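# Two robots open a locker's spring-pinned drop-down gate

## Task

Get the locker's drop-down front gate open and leave it settled and still. It is latched shut by a spring pin at each of its two top corners. Neither robot may topple or be left leaning, or the task fails.

## Robot and tools

Robots: r1 and r2 are identical Hello Robot Stretch 4 units, about 1.6 m tall. Each has an omni-wheel base (rim within 0.23 m of the base origin), a lift on a mast, an arm that telescopes forward, a three-axis wrist and a five-finger hand. Each reports everything in its own frames, so only images, lidar_m and wrist_depth_mm reveal where the two stand relative to each other.

Frames: the base frame has its origin on the floor under the base centre, x forward, y left, z up, in metres. hand_pose is given in it; the hand point sits 0.045 m in front of the palm, its +z along the straight fingers, +y out of the palm, +x across the palm away from the thumb. The printed hand position may be slightly wrong. The odometry frame is the base frame at the start; base_odometry counts wheel turns only (slip counts as travel), heading in rad, positive left, -3.142 to 3.142.

move: one action. Arguments are r1, r2 (each optional; an omitted robot gets nothing new), cameras and blocking. Inside a robot: "base" is an offset from where the base last reported itself: translate_m (forward +, -2 to 2 m), strafe_m (left +, -2 to 2 m), rotate_rad (counter-clockwise +, -3.2 to 3.2). translate_m and strafe_m may be combined into one straight diagonal drive; rotate_rad must be alone. "joints" holds absolute targets by name: lift_m 0 to 1.2, arm_m 0 to 0.55 (m); wrist_yaw_rad -1.134 to 4.276 (0 ahead, + left, 3.14 folded back; above 3.4 it may hit the arm); wrist_pitch_rad -1.117 to 4.259 (0 level, 1.57 pointing down); wrist_roll_rad -1.117 to 4.259 (0 palm up, 1.57 palm toward robot's right, 3.14 palm down). Fingers hand_little, hand_ring, hand_middle, hand_index, hand_thumb_bend: +1 straight, -1 curled; hand_thumb_turn +1 beside palm, -1 across in front. hand_force_limit (-1 to 1, about 0 to 10 N at fingertip, 15 N for thumb motors) and hand_speed (-0.96 to 1; full speed from +0.48) are settings. Out-of-range joint targets are clipped and reported; other bad values are refused; unknown keys make the call invalid. "pace" is slow/default/fast/max; "speeds" sets per-joint top speeds instead. "contact_limits" (0 lightest to 1 hardest, default 0.5) applies only to arm_m, lift_m, translate_m, strafe_m, rotate_rad and must sit beside its own command; a base limit persists until the next base command. {"end_of_arm": "enable_torque"} alone revives a wrist motor that switched off. Both robots named in one call start together; actions cap at 15 s and moves time out after 14 s. blocking true (default) returns once all is at rest; false returns in about 0.5 s while motions continue, and a later move overrides only the targets it names.

wait(seconds 0 to 10, cameras): lets time run; returns early if a running move ends. stop(cameras): brakes all motions; braked joints may keep pressing; call again if a base's wheels do not hold. zoom_image(camera, region [x0,y0,x1,y1], at most 504x504 pixels) magnifies the newest image of that camera. show_instructions shows the reference page. finished_scene ends the scene for good; the gate must stay open without help.

Results: a "move" line per robot gives done or its worst status. Statuses: done, moving, off_target (rested short, may still push), contact_stop (held back, that part goes slack), time_out, limit_stop_at_own_body, limit_stop_at_tilt (lean over 6 degrees; lift, arm, wheels go slack), torque_fault (wrist limp until enable_torque). A stop you didn't command cancels the rest of that reply's calls. on_its_own reports uncommanded behaviour. lidar_m: 12 distances in 30-degree sectors, 1st ahead, counter-clockwise (4th left, 7th behind, 10th right); "-" means nothing or nearer than 0.25 m. wrist_depth_mm: 7x7 grid of depths, 100 to 2000 mm. base_tilt in degrees (forward, right); turned_by_wheels vs turned_by_imu differing by over about 0.1 rad means a hit or slip. motor_effort in percent with peak in brackets; servo_current in mA. hand_stopped_by lists little, ring, middle, index, thumb_bend, thumb_turn as moving/target/force/stalled/fault; *_load_n are fingertip loads in N. A finger motor only starts when its target changes by at least 0.002; to squeeze harder raise hand_force_limit and send a more-closed target; for gentle grips use hand_speed -0.94 or lower.

Self-collision: avoid the hand over the base with lift below about 0.25 m (0.45 pointing down), upward pitch combined with roll, and yaw+pitch below about -1.1. With the wrist folded back (as at start), small tilts or rolls can stop it.

Cameras: r1_head_camera, r1_head_left_camera, r1_head_right_camera, r1_wrist_camera and the same four for r2, or "all".

Avoid: any firm press between the robots (bases touching, or a hand closing on the other robot's fingers) fails the task; hard hits on fixed or heavy things fail it too. Pushing or pulling hard with a high hand or high contact limit, or moving fast with over 1 kg in hand and arm extended past 0.2 m, can tip a robot. Don't let the gate slam or drop freely; lower it under control. Even at limit 0 the arm only stops after about 15 to 40 N, so approach slowly and aim 1 to 3 mm past contact. The two bases can differ by up to 3 cm per metre of travel.

Each tool is called after "Request:" by a JSON object that holds its "op" and its "data", one argument or row to a line.

Reference images:

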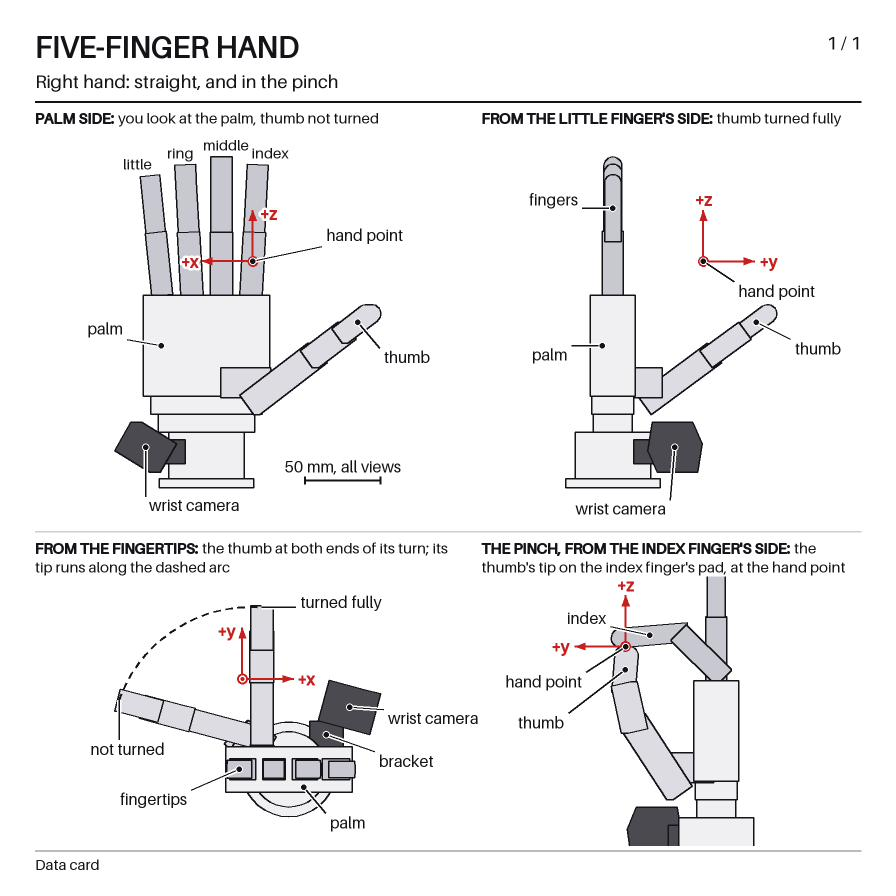

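## Session

Request:
{"op": "move", "data": {

}}

Scene clock: 0.00 s.
r1.base_odometry: x=+0.000 y=+0.000 heading=+0.000
r1.turned_by_wheels: +0.000
r1.turned_by_imu: +0.000
r1.base_tilt: forward=+1.5 right=+0.3
r1.lidar_m: 2.27 1.60 1.51 1.58 1.87 1.75 1.84 2.52 3.18 3.29 1.80 6.79
r1.base_status: not commanded
r1.joint_positions: lift_m=+0.163 arm_m=+0.000 wrist_yaw_rad=+3.194 wrist_pitch_rad=+0.003 wrist_roll_rad=+0.000 hand_little=+1.000 hand_ring=+1.000 hand_middle=+1.000 hand_index=+1.000 hand_thumb_turn=+1.000 hand_thumb_bend=+1.000 hand_force_limit=+0.000 hand_speed=-0.800
r1.joint_status: not commanded
r1.measured_speeds: all 0
r1.hand_stopped_by: target,target,target,target,target,target
r1.little_load_n: 0.0
r1.ring_load_n: 0.0
r1.middle_load_n: 0.0
r1.index_load_n: 0.0
r1.thumb_bend_load_n: 0.0
r1.thumb_turn_load_n: 0.0
r1.motor_effort: lift_m=+21 arm_m=+4 wheel_0=+0 wheel_1=+1 wheel_2=-1
r1.servo_current: wrist_yaw_rad=26 wrist_pitch_rad=39 wrist_roll_rad=46
r1.hand_pose: x=-0.0567 y=+0.1064 z=+0.4005 quat_wxyz=(-0.512, -0.514, +0.487, +0.486) (m; r1's base frame)
r1.wrist_depth_mm: - 135 144 - - - - / - 117 136 - - - - / - 122 172 - - - - / 138 137 289 - - - - / 216 - - - - - - / 216 1138 110 134 - - - / 213 - - - - - 750
r2.base_odometry: x=+0.000 y=+0.000 heading=+0.000
r2.turned_by_wheels: +0.000
r2.turned_by_imu: +0.000
r2.base_tilt: forward=-0.4 right=-0.9
r2.lidar_m: 1.70 2.26 2.39 3.29 3.53 3.74 1.83 2.89 1.66 1.21 1.15 1.21
r2.base_status: not commanded
r2.joint_positions: lift_m=+0.284 arm_m=+0.001 wrist_yaw_rad=+3.139 wrist_pitch_rad=+0.004 wrist_roll_rad=+0.000 hand_little=+1.000 hand_ring=+1.000 hand_middle=+1.000 hand_index=+1.000 hand_thumb_turn=+1.000 hand_thumb_bend=+1.000 hand_force_limit=+0.000 hand_speed=-0.800
r2.joint_status: not commanded
r2.measured_speeds: all 0
r2.hand_stopped_by: target,target,target,target,target,target
r2.little_load_n: 0.0
r2.ring_load_n: 0.0
r2.middle_load_n: 0.0
r2.index_load_n: 0.0
r2.thumb_bend_load_n: 0.0
r2.thumb_turn_load_n: 0.0
r2.motor_effort: lift_m=+21 arm_m=-4 wheel_0=+1 wheel_1=+0 wheel_2=+0
r2.servo_current: wrist_yaw_rad=33 wrist_pitch_rad=33 wrist_roll_rad=20
r2.hand_pose: x=-0.0496 y=+0.1188 z=+0.5212 quat_wxyz=(-0.498, -0.500, +0.502, +0.500) (m; r2's base frame)
r2.wrist_depth_mm: - 138 - - - - - / - 138 204 - - - - / 117 138 196 - - - - / 138 183 - - - - - / - - - - - - - / 1661 1661 138 139 - - - / 1118 - - - - - 1060
pictures: r1_head_camera, r1_head_left_camera, r1_head_right_camera, r1_wrist_camera, r2_head_camera, r2_head_left_camera, r2_head_right_camera, r2_wrist_camera

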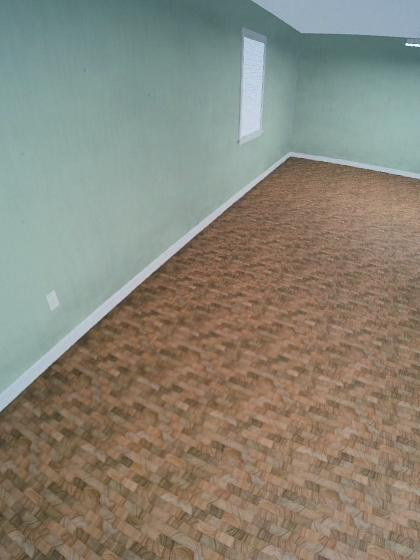

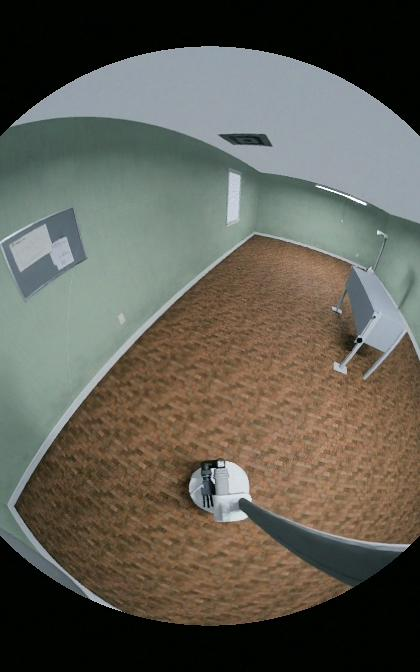

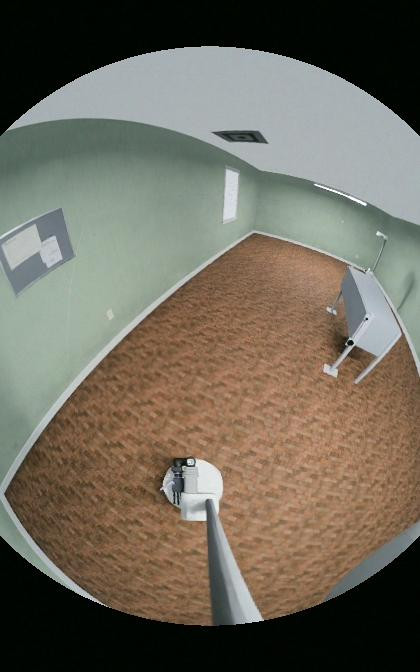

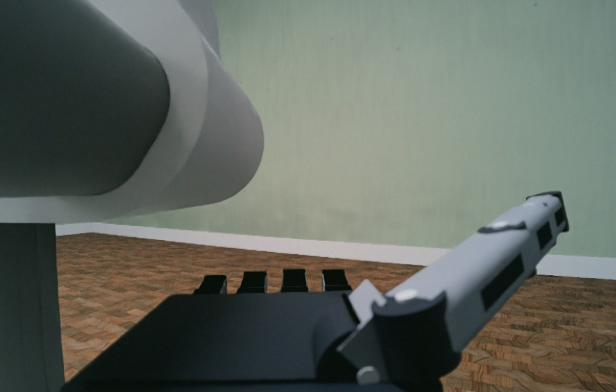

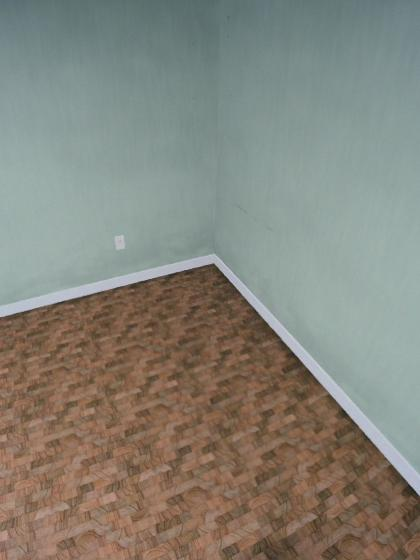

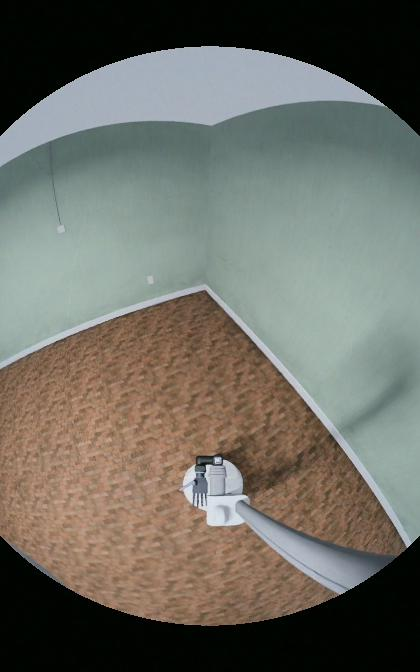

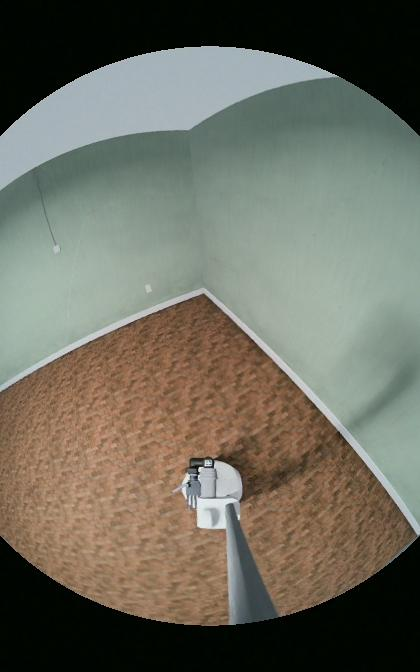

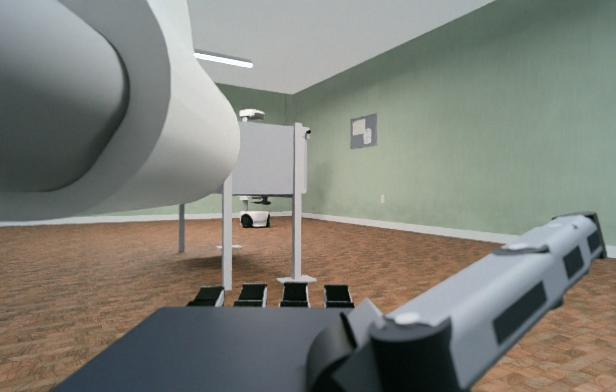

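Request:
{"op": "move", "data": {
  "r1": {"base": {"rotate_rad": -1.0}},
  "r2": {"base": {"rotate_rad": 3.1}},
  "cameras": ["r1_head_camera","r1_head_left_camera","r2_head_camera","r2_head_right_camera"]
}}

Scene clock: 10.93 s.
move: r1 done; r2 done
r1.base_odometry: x=+0.000 y=+0.000 heading=-1.000
r1.turned_by_wheels: -1.000
r1.turned_by_imu: -0.984
r1.base_tilt: forward=+1.4 right=+0.1
r1.lidar_m: 1.78 5.55 2.12 1.55 1.51 1.58 1.84 1.77 1.87 2.60 3.21 3.33
r1.base_status: done
r1.joint_positions: lift_m=+0.163 arm_m=+0.000 wrist_yaw_rad=+3.194 wrist_pitch_rad=+0.003 wrist_roll_rad=+0.000 hand_little=+1.000 hand_ring=+1.000 hand_middle=+1.000 hand_index=+1.000 hand_thumb_turn=+1.000 hand_thumb_bend=+1.000 hand_force_limit=+0.000 hand_speed=-0.800
r1.joint_status: not commanded
r1.measured_speeds: all 0
r1.hand_stopped_by: target,target,target,target,target,target
r1.little_load_n: 0.0
r1.ring_load_n: 0.0
r1.middle_load_n: 0.0
r1.index_load_n: 0.0
r1.thumb_bend_load_n: 0.0
r1.thumb_turn_load_n: 0.0
r1.motor_effort: lift_m=+21(21) arm_m=+4(4) wheel_0=+0(8) wheel_1=-1(7) wheel_2=+2(7)
r1.servo_current: wrist_yaw_rad=39(46) wrist_pitch_rad=26(65) wrist_roll_rad=46(59)
r1.hand_pose: x=-0.0567 y=+0.1064 z=+0.4005 quat_wxyz=(-0.512, -0.514, +0.487, +0.486) (m; r1's base frame)
r1.wrist_depth_mm: - 135 135 - - 1618 1366 / - 117 136 - - 1618 1366 / - 122 172 - - 1661 1366 / 137 137 220 - - 1618 1336 / 216 - 1863 - - - - / 215 1160 110 134 - - - / 213 - - - - - 741
r2.base_odometry: x=+0.000 y=+0.000 heading=+3.100
r2.turned_by_wheels: +3.100
r2.turned_by_imu: +3.111
r2.base_tilt: forward=-0.4 right=-0.9
r2.lidar_m: 1.83 2.24 1.72 1.24 1.16 1.20 1.59 2.27 2.36 3.17 3.56 3.67
r2.base_status: done
r2.joint_positions: lift_m=+0.284 arm_m=+0.001 wrist_yaw_rad=+3.139 wrist_pitch_rad=+0.004 wrist_roll_rad=+0.000 hand_little=+1.000 hand_ring=+1.000 hand_middle=+1.000 hand_index=+1.000 hand_thumb_turn=+1.000 hand_thumb_bend=+1.000 hand_force_limit=+0.000 hand_speed=-0.800
r2.joint_status: not commanded
r2.measured_speeds: all 0
r2.hand_stopped_by: target,target,target,target,target,target
r2.little_load_n: 0.0
r2.ring_load_n: 0.0
r2.middle_load_n: 0.0
r2.index_load_n: 0.0
r2.thumb_bend_load_n: 0.0
r2.thumb_turn_load_n: 0.0
r2.motor_effort: lift_m=+21(21) arm_m=-4(4) wheel_0=+1(6) wheel_1=-1(8) wheel_2=+2(8)
r2.servo_current: wrist_yaw_rad=33(46) wrist_pitch_rad=46(52) wrist_roll_rad=46(65)
r2.hand_pose: x=-0.0495 y=+0.1188 z=+0.5212 quat_wxyz=(-0.498, -0.500, +0.502, +0.500) (m; r2's base frame)
r2.wrist_depth_mm: - 138 - - - - - / - 138 200 - - - - / 116 138 193 - - - - / 138 182 - - - - - / - - - - - - - / 1618 1661 138 139 - - - / 1138 - - - - - -
pictures: r1_head_camera, r1_head_left_camera, r2_head_camera, r2_head_right_camera

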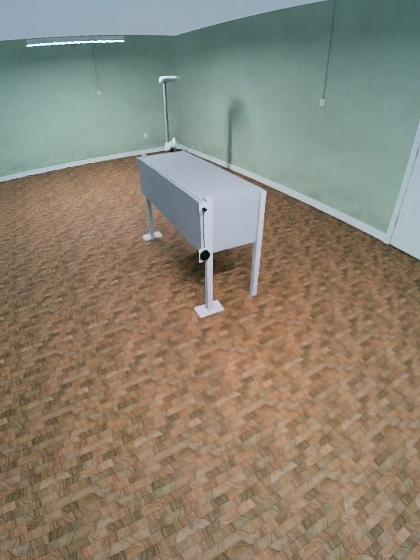

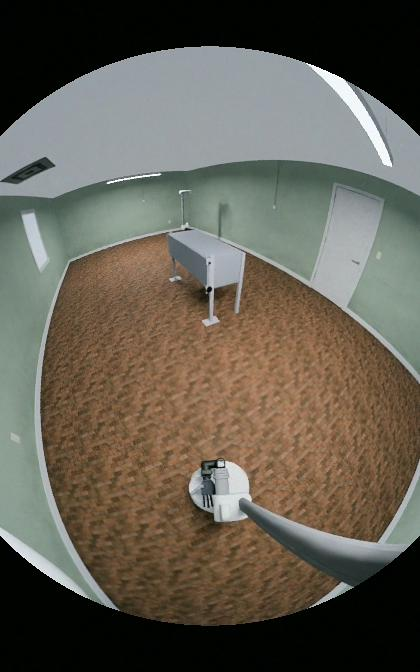

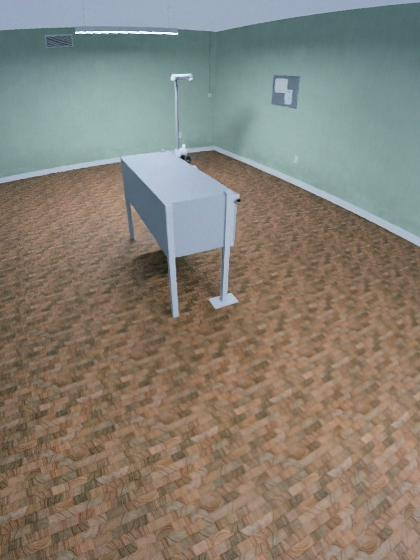

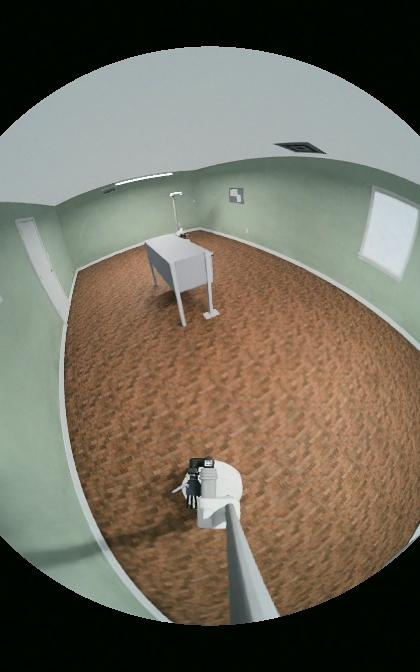

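Request:
{"op": "zoom_image", "data": {
  "camera": "r1_head_camera",
  "region": [120, 130, 290, 330]
}}

Request:
{"op": "zoom_image", "data": {
  "camera": "r2_head_camera",
  "region": [100, 130, 270, 330]
}}

Scaled by 2.520 from the camera's 420x560 image, which has a finer 1200x1600 frame.

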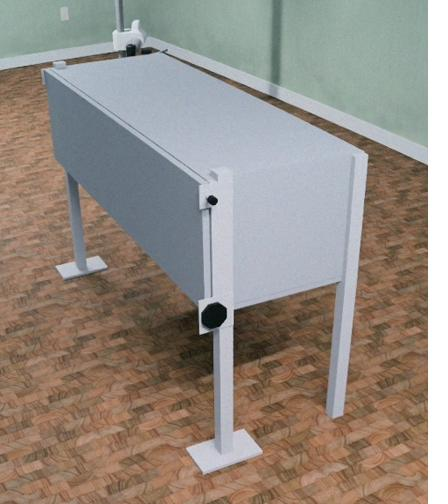

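Scaled by 2.520 from the camera's 420x560 image, which has a finer 1200x1600 frame.

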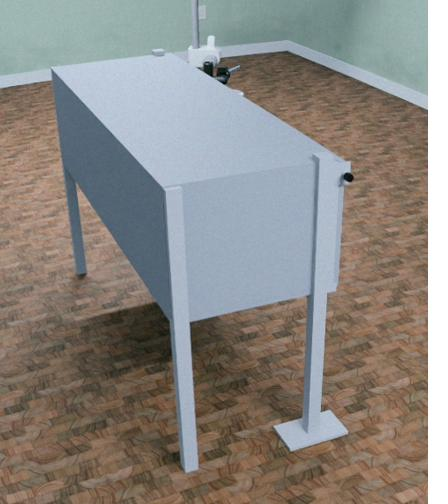

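Request:
{"op": "move", "data": {
  "r1": {"base": {"translate_m": 1.1, "strafe_m": -0.43}, "joints": {"lift_m": 0.55}},
  "r2": {"base": {"translate_m": 1.33, "strafe_m": -0.44}, "joints": {"lift_m": 0.55}}
}}

Request:
{"op": "move", "data": {
  "r1": {"base": {"rotate_rad": 0.45}, "joints": {"wrist_yaw_rad": 0.0}},
  "r2": {"base": {"rotate_rad": 0.52}, "joints": {"wrist_yaw_rad": 0.0}},
  "cameras": ["all"]
}}

Scene clock: 69.40 s.
move: r1 done; r2 done
r1.base_odometry: x=+0.233 y=-1.158 heading=-1.000
r1.turned_by_wheels: +0.000
r1.turned_by_imu: -0.003
r1.base_tilt: forward=+1.4 right=+0.2
r1.lidar_m: 0.86 0.80 3.40 2.48 2.42 2.54 2.62 2.51 2.67 2.37 2.24 2.39
r1.base_status: done
r1.joint_positions: lift_m=+0.550 arm_m=+0.000 wrist_yaw_rad=+3.194 wrist_pitch_rad=+0.003 wrist_roll_rad=+0.000 hand_little=+1.000 hand_ring=+1.000 hand_middle=+1.000 hand_index=+1.000 hand_thumb_turn=+1.000 hand_thumb_bend=+1.000 hand_force_limit=+0.000 hand_speed=-0.800
r1.joint_status: all done
r1.measured_speeds: all 0
r1.hand_stopped_by: target,target,target,target,target,target
r1.little_load_n: 0.0
r1.ring_load_n: 0.0
r1.middle_load_n: 0.0
r1.index_load_n: 0.0
r1.thumb_bend_load_n: 0.0
r1.thumb_turn_load_n: 0.0
r1.motor_effort: lift_m=+24(28) arm_m=+4(4) wheel_0=+1(9) wheel_1=+2(5) wheel_2=+0(10)
r1.servo_current: wrist_yaw_rad=33(46) wrist_pitch_rad=33(59) wrist_roll_rad=39(59)
r1.hand_pose: x=-0.0567 y=+0.1064 z=+0.7874 quat_wxyz=(-0.512, -0.514, +0.487, +0.486) (m; r1's base frame)
r1.wrist_depth_mm: - 135 144 - - - - / - 117 136 - - - - / - 122 172 - - - - / 137 137 289 - - - - / 216 - - - - - - / 214 - 121 134 - - 1921 / 213 - - - - - 1464
r2.base_odometry: x=-1.311 y=+0.495 heading=+3.100
r2.turned_by_wheels: +0.000
r2.turned_by_imu: -0.002
r2.base_tilt: forward=-0.4 right=-0.9
r2.lidar_m: 3.42 0.77 0.80 2.33 2.23 2.32 3.10 3.18 3.29 2.63 2.48 2.59
r2.base_status: done
r2.joint_positions: lift_m=+0.550 arm_m=+0.001 wrist_yaw_rad=+3.139 wrist_pitch_rad=+0.004 wrist_roll_rad=+0.000 hand_little=+1.000 hand_ring=+1.000 hand_middle=+1.000 hand_index=+1.000 hand_thumb_turn=+1.000 hand_thumb_bend=+1.000 hand_force_limit=+0.000 hand_speed=-0.800
r2.joint_status: all done
r2.measured_speeds: all 0
r2.hand_stopped_by: target,target,target,target,target,target
r2.little_load_n: 0.0
r2.ring_load_n: 0.0
r2.middle_load_n: 0.0
r2.index_load_n: 0.0
r2.thumb_bend_load_n: 0.0
r2.thumb_turn_load_n: 0.0
r2.motor_effort: lift_m=+22(28) arm_m=-4(4) wheel_0=-1(7) wheel_1=+1(6) wheel_2=+0(9)
r2.servo_current: wrist_yaw_rad=33(52) wrist_pitch_rad=13(52) wrist_roll_rad=20(59)
r2.hand_pose: x=-0.0495 y=+0.1188 z=+0.7873 quat_wxyz=(-0.498, -0.500, +0.502, +0.500) (m; r2's base frame)
r2.wrist_depth_mm: - 138 - - - - - / - 138 206 - - - - / 117 139 196 - - - - / 138 185 - - - - - / - - - - - - - / - - 137 139 - - - / 1756 - - - - - -
pictures: none

Scene clock: 71.80 s.
move: r1 done; r2 done
r1.base_odometry: x=+0.233 y=-1.158 heading=-0.550
r1.turned_by_wheels: +0.450
r1.turned_by_imu: +0.442
r1.base_tilt: forward=+1.6 right=+0.1
r1.lidar_m: 0.78 3.65 2.56 2.41 2.48 2.68 2.54 2.60 2.43 2.26 2.34 0.88
r1.base_status: done
r1.joint_positions: lift_m=+0.550 arm_m=+0.000 wrist_yaw_rad=+0.003 wrist_pitch_rad=+0.003 wrist_roll_rad=+0.000 hand_little=+1.000 hand_ring=+1.000 hand_middle=+1.000 hand_index=+1.000 hand_thumb_turn=+1.000 hand_thumb_bend=+1.000 hand_force_limit=+0.000 hand_speed=-0.800
r1.joint_status: all done
r1.measured_speeds: all 0
r1.hand_stopped_by: target,target,target,target,target,target
r1.little_load_n: 0.0
r1.ring_load_n: 0.0
r1.middle_load_n: 0.0
r1.index_load_n: 0.0
r1.thumb_bend_load_n: 0.0
r1.thumb_turn_load_n: 0.0
r1.motor_effort: lift_m=+24(24) arm_m=+4(4) wheel_0=+0(8) wheel_1=+1(7) wheel_2=-1(7)
r1.servo_current: wrist_yaw_rad=39(111) wrist_pitch_rad=46(59) wrist_roll_rad=52(52)
r1.hand_pose: x=+0.3928 y=-0.1176 z=+0.7874 quat_wxyz=(+0.498, +0.500, +0.502, +0.500) (m; r1's base frame)
r1.wrist_depth_mm: - - - - - - - / - - - - - - - / - - 634 647 647 - - / - - 634 640 647 - - / - - 615 640 647 - - / - - 110 134 - - - / 1576 - - - - - 1464
r2.base_odometry: x=-1.311 y=+0.495 heading=-2.663
r2.turned_by_wheels: +0.520
r2.turned_by_imu: +0.522
r2.base_tilt: forward=-0.4 right=-0.9
r2.lidar_m: 0.76 0.82 2.36 2.23 2.32 3.05 3.19 3.29 2.63 2.49 2.59 3.43
r2.base_status: done
r2.joint_positions: lift_m=+0.550 arm_m=+0.001 wrist_yaw_rad=+0.003 wrist_pitch_rad=+0.004 wrist_roll_rad=+0.000 hand_little=+1.000 hand_ring=+1.000 hand_middle=+1.000 hand_index=+1.000 hand_thumb_turn=+1.000 hand_thumb_bend=+1.000 hand_force_limit=+0.000 hand_speed=-0.800
r2.joint_status: all done
r2.measured_speeds: all 0
r2.hand_stopped_by: target,target,target,target,target,target
r2.little_load_n: 0.0
r2.ring_load_n: 0.0
r2.middle_load_n: 0.0
r2.index_load_n: 0.0
r2.thumb_bend_load_n: 0.0
r2.thumb_turn_load_n: 0.0
r2.motor_effort: lift_m=+22(23) arm_m=-4(4) wheel_0=+1(5) wheel_1=+0(6) wheel_2=-1(6)
r2.servo_current: wrist_yaw_rad=52(150) wrist_pitch_rad=39(52) wrist_roll_rad=26(52)
r2.hand_pose: x=+0.3939 y=-0.1176 z=+0.7873 quat_wxyz=(+0.498, +0.500, +0.502, +0.500) (m; r2's base frame)
r2.wrist_depth_mm: - - - - - - - / - - - - - - - / - - 559 - - - - / - - 569 - - - - / - - 559 - - - - / - - 137 138 - - - / 1618 - - - - - -
pictures: r1_head_camera, r1_head_left_camera, r1_head_right_camera, r1_wrist_camera, r2_head_camera, r2_head_left_camera, r2_head_right_camera, r2_wrist_camera
camera_calibration:
r1_wrist_camera: T_world_to_cam=[[-0.0367353, -0.99932, -0.00318386, -0.0880479], [-0.00935088, 0.0035296, -0.99995, 0.78134], [0.999281, -0.0367037, -0.00947418, -0.227299], [0, 0, 0, 1]] pos_world=[0.231207, -0.0990886, 0.778868]
r2_wrist_camera: T_world_to_cam=[[-0.019041, -0.999702, 0.0152633, -0.107962], [-0.00667402, -0.0151386, -0.999863, 0.782459], [0.999796, -0.0191403, -0.00638377, -0.226741], [0, 0, 0, 1]] pos_world=[0.229861, -0.100424, 0.782552]

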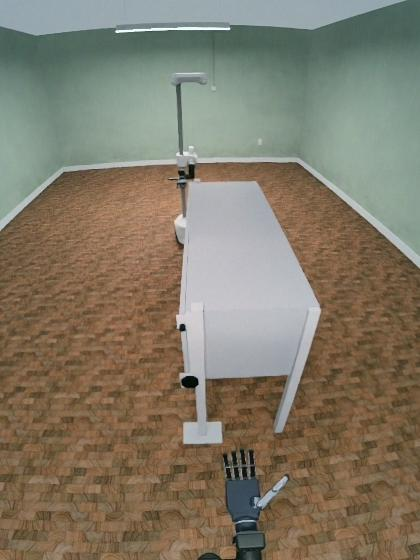

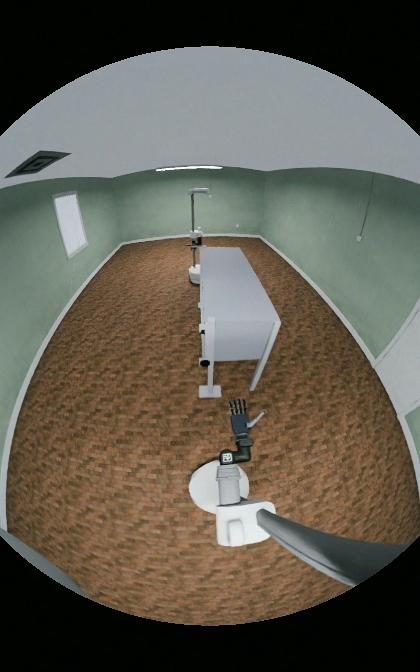

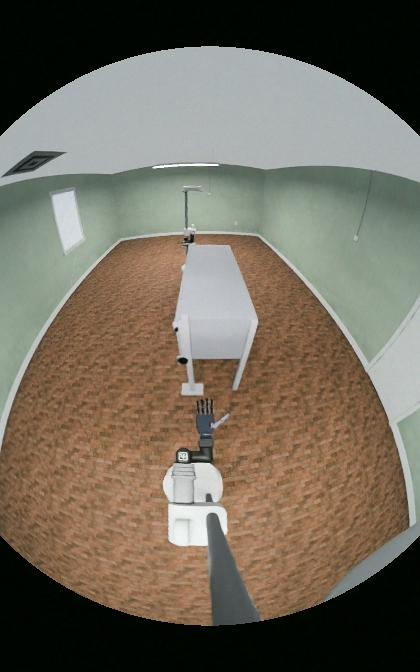

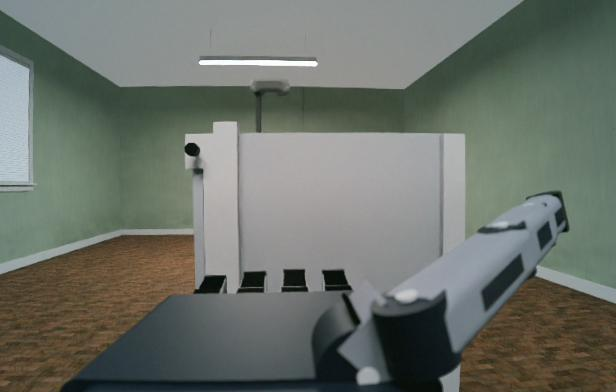

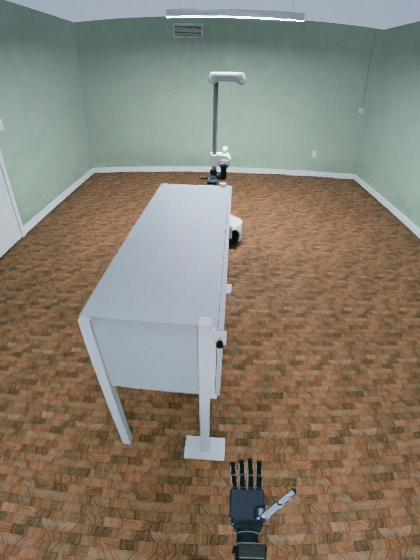

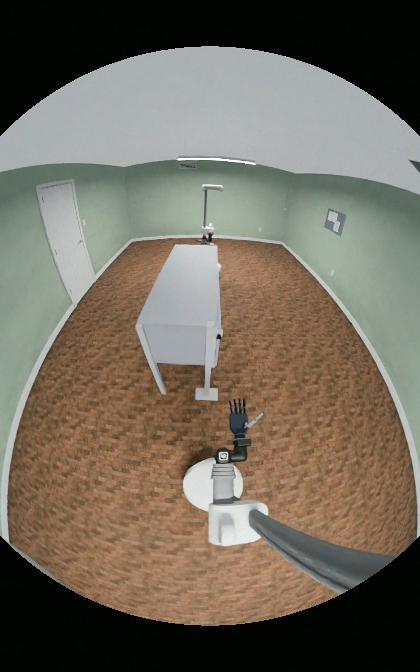

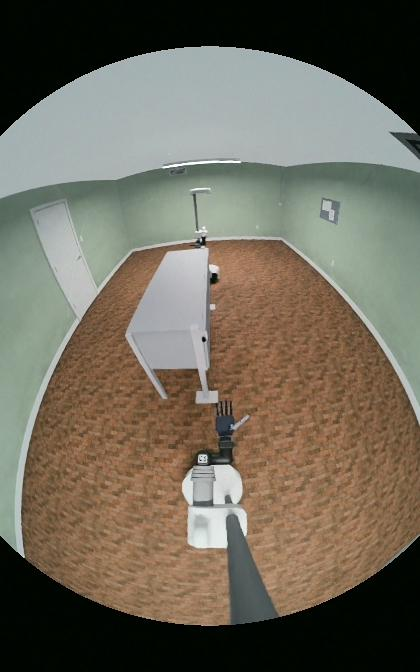

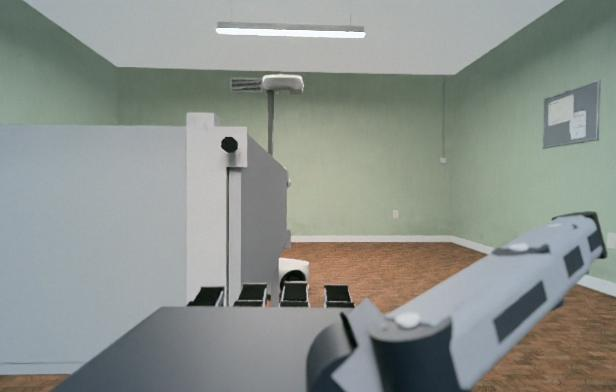

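Request:
{"op": "zoom_image", "data": {
  "camera": "r1_wrist_camera",
  "region": [160, 110, 260, 210]
}}

Request:
{"op": "zoom_image", "data": {
  "camera": "r2_wrist_camera",
  "region": [180, 100, 300, 220]
}}

Request:
{"op": "zoom_image", "data": {
  "camera": "r1_head_camera",
  "region": [160, 290, 240, 400]
}}

Request:
{"op": "zoom_image", "data": {
  "camera": "r2_head_camera",
  "region": [180, 270, 260, 410]
}}

Scaled by 5.040.

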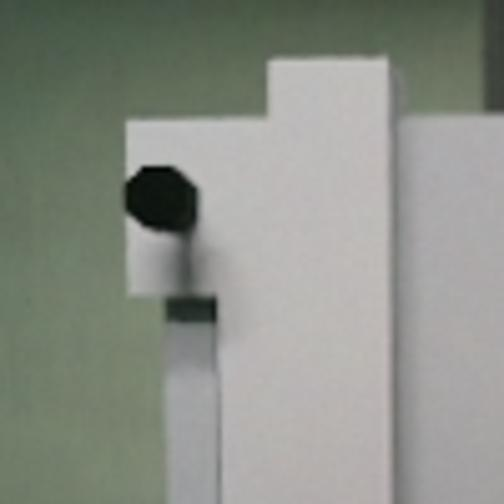

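Scaled by 4.200.

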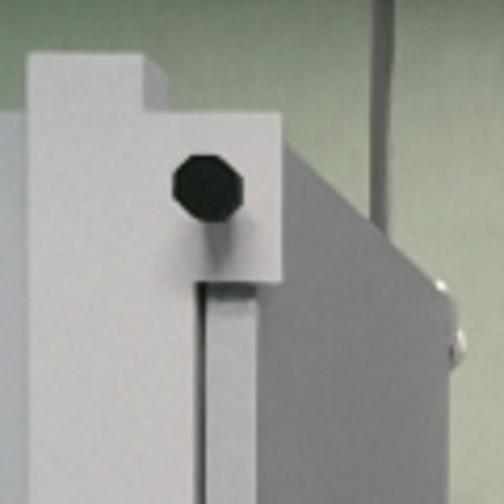

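Scaled by 4.582 from the camera's 420x560 image, which has a finer 1200x1600 frame.

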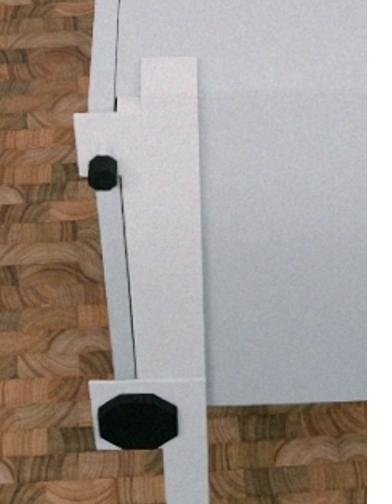

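Scaled by 3.600 from the camera's 420x560 image, which has a finer 1200x1600 frame.

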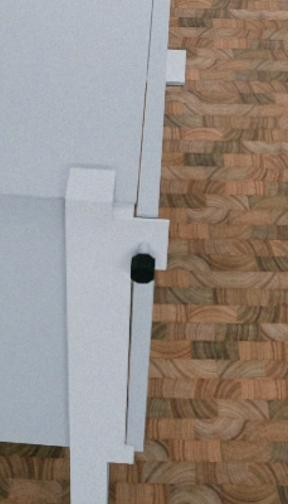

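Request:
{"op": "move", "data": {
  "r1": {"base": {"strafe_m": 0.185}, "joints": {"lift_m": 0.9, "wrist_pitch_rad": 0.65, "arm_m": 0.2}},
  "r2": {"base": {"strafe_m": 0.12}, "joints": {"lift_m": 0.9, "wrist_pitch_rad": 0.65, "arm_m": 0.15}},
  "cameras": ["r1_head_camera", "r1_wrist_camera", "r2_head_camera", "r2_wrist_camera"]
}}

Scene clock: 119.10 s.
move: r1 done; r2 done
r1.base_odometry: x=+0.329 y=-1.000 heading=-0.550
r1.turned_by_wheels: +0.000
r1.turned_by_imu: +0.000
r1.base_tilt: forward=+1.4 right=+0.3
r1.lidar_m: 0.80 3.39 2.37 2.22 2.27 2.69 2.54 2.61 2.65 2.43 2.52 0.85
r1.base_status: done
r1.joint_positions: lift_m=+0.900 arm_m=+0.200 wrist_yaw_rad=+0.003 wrist_pitch_rad=+0.649 wrist_roll_rad=+0.000 hand_little=+1.000 hand_ring=+1.000 hand_middle=+1.000 hand_index=+1.000 hand_thumb_turn=+1.000 hand_thumb_bend=+1.000 hand_force_limit=+0.000 hand_speed=-0.800
r1.joint_status: all done
r1.measured_speeds: all 0
r1.hand_stopped_by: target,target,target,target,target,target
r1.little_load_n: 0.5
r1.ring_load_n: 0.0
r1.middle_load_n: 0.0
r1.index_load_n: 0.5
r1.thumb_bend_load_n: 0.0
r1.thumb_turn_load_n: 0.0
r1.motor_effort: lift_m=+24(28) arm_m=+5(7) wheel_0=+0(9) wheel_1=-1(9) wheel_2=+0(1)
r1.servo_current: wrist_yaw_rad=46(46) wrist_pitch_rad=20(91) wrist_roll_rad=52(52)
r1.hand_pose: x=+0.5839 y=-0.1177 z=+0.9919 quat_wxyz=(+0.314, +0.633, +0.634, +0.315) (m; r1's base frame)
r1.wrist_depth_mm: - - - 917 854 891 - / - - - 634 554 574 591 / - - - 466 480 484 488 / 1708 1708 1756 1576 539 544 - / 1464 1430 1430 603 615 - - / 1229 1229 110 134 - - - / 1078 - - - - - 1078
r2.base_odometry: x=-1.255 y=+0.388 heading=-2.663
r2.turned_by_wheels: +0.000
r2.turned_by_imu: +0.000
r2.base_tilt: forward=-0.4 right=-0.9
r2.lidar_m: 0.76 0.85 2.24 2.12 2.20 2.89 3.20 3.28 2.75 2.61 2.73 3.60
r2.base_status: done
r2.joint_positions: lift_m=+0.900 arm_m=+0.150 wrist_yaw_rad=+0.003 wrist_pitch_rad=+0.652 wrist_roll_rad=+0.000 hand_little=+1.000 hand_ring=+1.000 hand_middle=+1.000 hand_index=+1.000 hand_thumb_turn=+1.000 hand_thumb_bend=+1.000 hand_force_limit=+0.000 hand_speed=-0.800
r2.joint_status: all done
r2.measured_speeds: all 0
r2.hand_stopped_by: target,target,target,target,target,target
r2.little_load_n: 0.0
r2.ring_load_n: 0.0
r2.middle_load_n: 0.0
r2.index_load_n: 0.0
r2.thumb_bend_load_n: -0.5
r2.thumb_turn_load_n: 0.0
r2.motor_effort: lift_m=+23(28) arm_m=+5(7) wheel_0=+1(8) wheel_1=+0(8) wheel_2=-1(4)
r2.servo_current: wrist_yaw_rad=46(46) wrist_pitch_rad=33(52) wrist_roll_rad=46(65)
r2.hand_pose: x=+0.5337 y=-0.1177 z=+0.9916 quat_wxyz=(+0.313, +0.633, +0.635, +0.314) (m; r2's base frame)
r2.wrist_depth_mm: - - - - - - - / - - - 597 - - - / - - - 445 - - - / - - - 508 1808 1808 1808 / - - - 574 1464 1576 - / 1229 1255 137 138 - - - / 1138 - - - - - 1138
pictures: r1_head_camera, r1_wrist_camera, r2_head_camera, r2_wrist_camera
camera_calibration:
r1_wrist_camera: T_world_to_cam=[[-0.0310507, -0.999287, 0.0214566, -0.108285], [-0.609662, 0.00192404, -0.792659, 1.13234], [0.792053, -0.0376939, -0.609287, 0.299554], [0, 0, 0, 1]] pos_world=[0.449718, -0.0990948, 1.0824]
r2_wrist_camera: T_world_to_cam=[[-0.005737, -0.999662, 0.0253398, -0.125631], [-0.608151, -0.0166275, -0.793647, 1.10397], [0.793801, -0.0199636, -0.60785, 0.341084], [0, 0, 0, 1]] pos_world=[0.399904, -0.100423, 1.08667]

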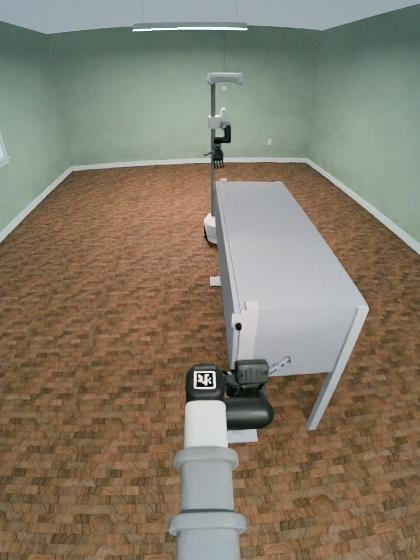

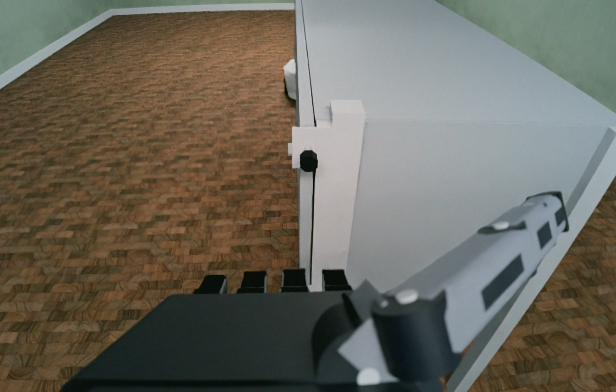

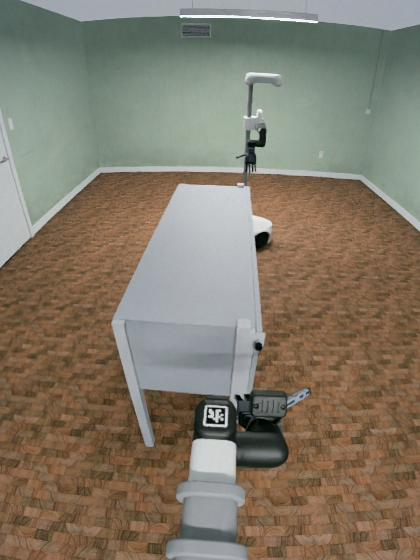

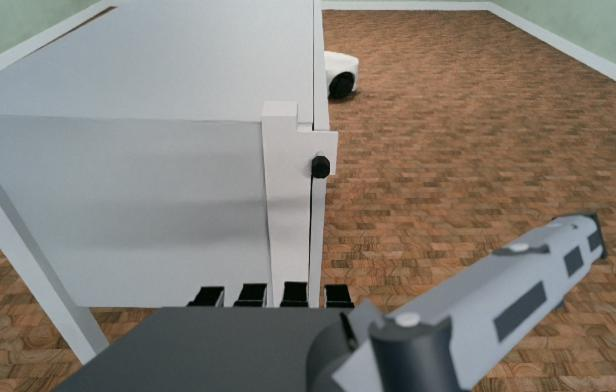

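Request:
{"op": "zoom_image", "data": {
  "camera": "r1_wrist_camera",
  "region": [280, 90, 370, 190]
}}

Request:
{"op": "zoom_image", "data": {
  "camera": "r2_wrist_camera",
  "region": [260, 90, 360, 190]
}}

Scaled by 5.040.

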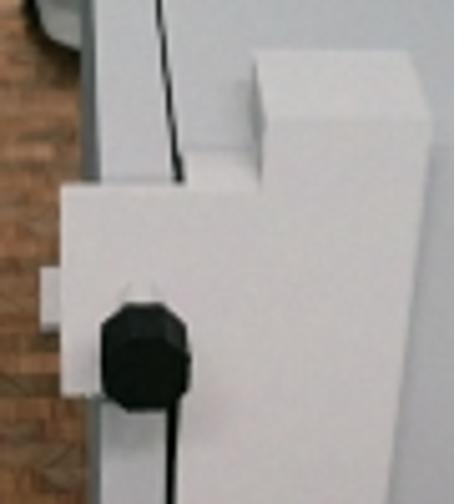

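Scaled by 5.040.

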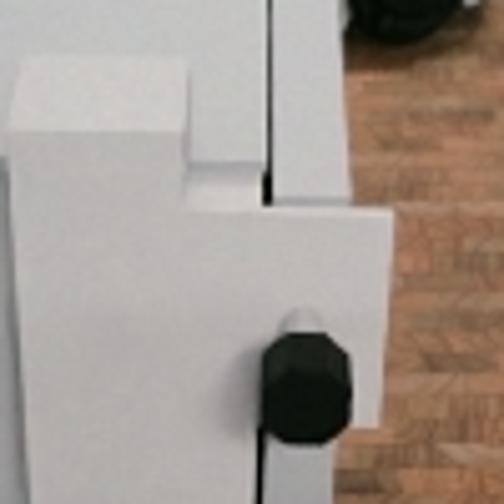

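Request:
{"op": "move", "data": {
  "r1": {"base": {"translate_m": 0.2, "strafe_m": -0.011}, "joints": {"lift_m": 0.587, "wrist_pitch_rad": 0.0, "arm_m": 0.1, "hand_speed": 0.0, "hand_thumb_turn": -1.0, "hand_index": 0.0, "hand_middle": 0.0, "hand_ring": -1.0, "hand_little": -1.0}},
  "r2": {"base": {"translate_m": 0.15, "strafe_m": -0.01}, "joints": {"lift_m": 0.587, "wrist_pitch_rad": 0.0, "arm_m": 0.1, "hand_speed": 0.0, "hand_thumb_turn": -1.0, "hand_index": 0.0, "hand_middle": 0.0, "hand_ring": -1.0, "hand_little": -1.0}},
  "cameras": ["r1_head_camera", "r1_wrist_camera", "r2_head_camera", "r2_wrist_camera"]
}}

Scene clock: 263.27 s.
move: r1 done; r2 done
r1.base_odometry: x=+0.494 y=-1.114 heading=-0.549
r1.turned_by_wheels: +0.000
r1.turned_by_imu: -0.001
r1.base_tilt: forward=+1.5 right=+0.1
r1.lidar_m: 0.60 3.43 2.41 2.26 2.31 2.92 2.73 2.80 2.60 2.40 2.51 0.69
r1.base_status: done
r1.joint_positions: lift_m=+0.587 arm_m=+0.100 wrist_yaw_rad=+0.003 wrist_pitch_rad=+0.012 wrist_roll_rad=+0.000 hand_little=-1.000 hand_ring=-1.000 hand_middle=+0.000 hand_index=+0.000 hand_thumb_turn=-1.000 hand_thumb_bend=+1.000 hand_force_limit=+0.000 hand_speed=+0.000
r1.joint_status: all done
r1.measured_speeds: all 0
r1.hand_stopped_by: target,target,target,target,target,target
r1.little_load_n: 0.0
r1.ring_load_n: 0.0
r1.middle_load_n: 0.0
r1.index_load_n: 0.0
r1.thumb_bend_load_n: 0.0
r1.thumb_turn_load_n: 0.0
r1.motor_effort: lift_m=+16(23) arm_m=-5(8) wheel_0=+2(8) wheel_1=+2(6) wheel_2=-1(10)
r1.servo_current: wrist_yaw_rad=26(46) wrist_pitch_rad=52(202) wrist_roll_rad=46(59)
r1.hand_pose: x=+0.4935 y=-0.1177 z=+0.8230 quat_wxyz=(+0.496, +0.502, +0.504, +0.498) (m; r1's base frame)
r1.wrist_depth_mm: - - - - - - - / - - - 117 - - - / - - - - 340 342 345 / - - - - - 343 345 / - - 146 171 - 345 349 / - - 110 135 - 349 351 / 1661 - - - - 353 355
r2.base_odometry: x=-1.393 y=+0.328 heading=-2.663
r2.turned_by_wheels: +0.000
r2.turned_by_imu: +0.000
r2.base_tilt: forward=-0.4 right=-0.9
r2.lidar_m: 0.61 0.65 2.25 2.13 2.20 2.93 3.34 3.45 2.73 2.61 2.68 3.60
r2.base_status: done
r2.joint_positions: lift_m=+0.587 arm_m=+0.100 wrist_yaw_rad=+0.003 wrist_pitch_rad=+0.009 wrist_roll_rad=+0.000 hand_little=-1.000 hand_ring=-1.000 hand_middle=+0.000 hand_index=+0.000 hand_thumb_turn=-1.000 hand_thumb_bend=+1.000 hand_force_limit=+0.000 hand_speed=+0.000
r2.joint_status: all done
r2.measured_speeds: all 0
r2.hand_stopped_by: target,target,target,target,target,target
r2.little_load_n: 0.0
r2.ring_load_n: 0.0
r2.middle_load_n: 0.0
r2.index_load_n: 0.0
r2.thumb_bend_load_n: 0.0
r2.thumb_turn_load_n: 0.0
r2.motor_effort: lift_m=+17(20) arm_m=-5(6) wheel_0=-1(6) wheel_1=-1(7) wheel_2=+2(9)
r2.servo_current: wrist_yaw_rad=39(46) wrist_pitch_rad=46(176) wrist_roll_rad=33(52)
r2.hand_pose: x=+0.4933 y=-0.1177 z=+0.8236 quat_wxyz=(+0.497, +0.502, +0.503, +0.498) (m; r2's base frame)
r2.wrist_depth_mm: - - - - - - - / - - - 115 - - - / - - 307 307 - - - / - - 309 - - - - / - - 146 - - - - / - - 137 - - - - / - - - - - 1983 1863
pictures: r1_head_camera, r1_wrist_camera, r2_head_camera, r2_wrist_camera
camera_calibration:
r1_wrist_camera: T_world_to_cam=[[-0.0371631, -0.999305, -0.0028347, -0.0843771], [-0.018558, 0.00352632, -0.999822, 0.822417], [0.999137, -0.0371038, -0.0186762, -0.319928], [0, 0, 0, 1]] pos_world=[0.331779, -0.0990891, 0.816056]
r2_wrist_camera: T_world_to_cam=[[-0.019368, -0.999695, 0.0153532, -0.106602], [-0.01148, -0.0151327, -0.99982, 0.821872], [0.999747, -0.0195407, -0.0111834, -0.321972], [0, 0, 0, 1]] pos_world=[0.329261, -0.100424, 0.81976]

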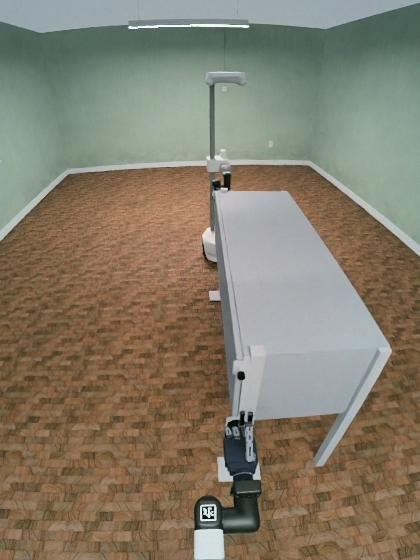

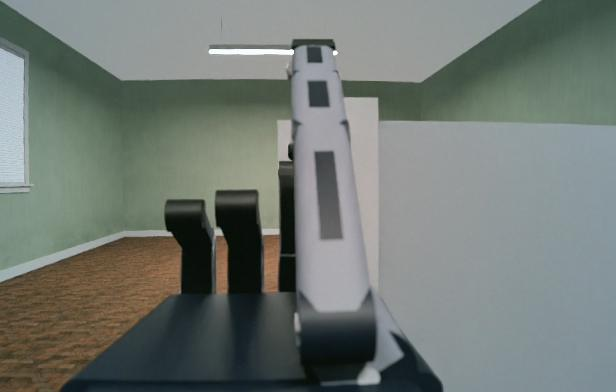

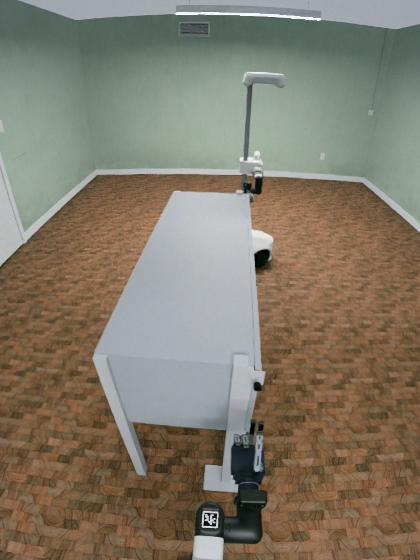

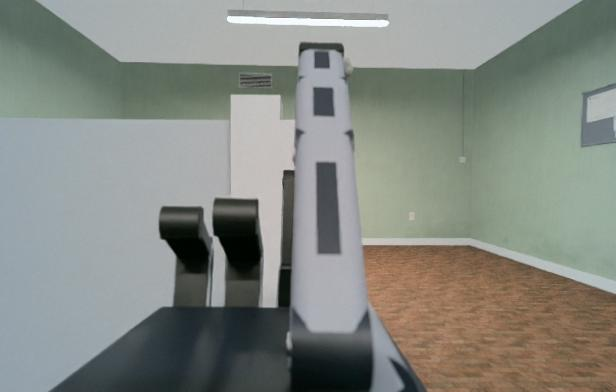

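Request:
{"op": "zoom_image", "data": {
  "camera": "r1_head_camera",
  "region": [200, 330, 290, 490]
}}

Request:
{"op": "zoom_image", "data": {
  "camera": "r2_head_camera",
  "region": [200, 340, 290, 500]
}}

Scaled by 3.150 from the camera's 420x560 image, which has a finer 1200x1600 frame.

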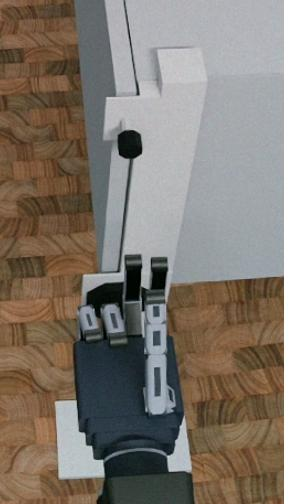

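Scaled by 3.150 from the camera's 420x560 image, which has a finer 1200x1600 frame.

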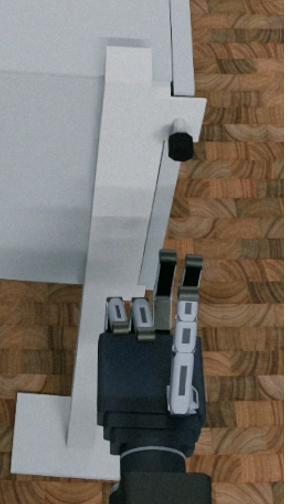

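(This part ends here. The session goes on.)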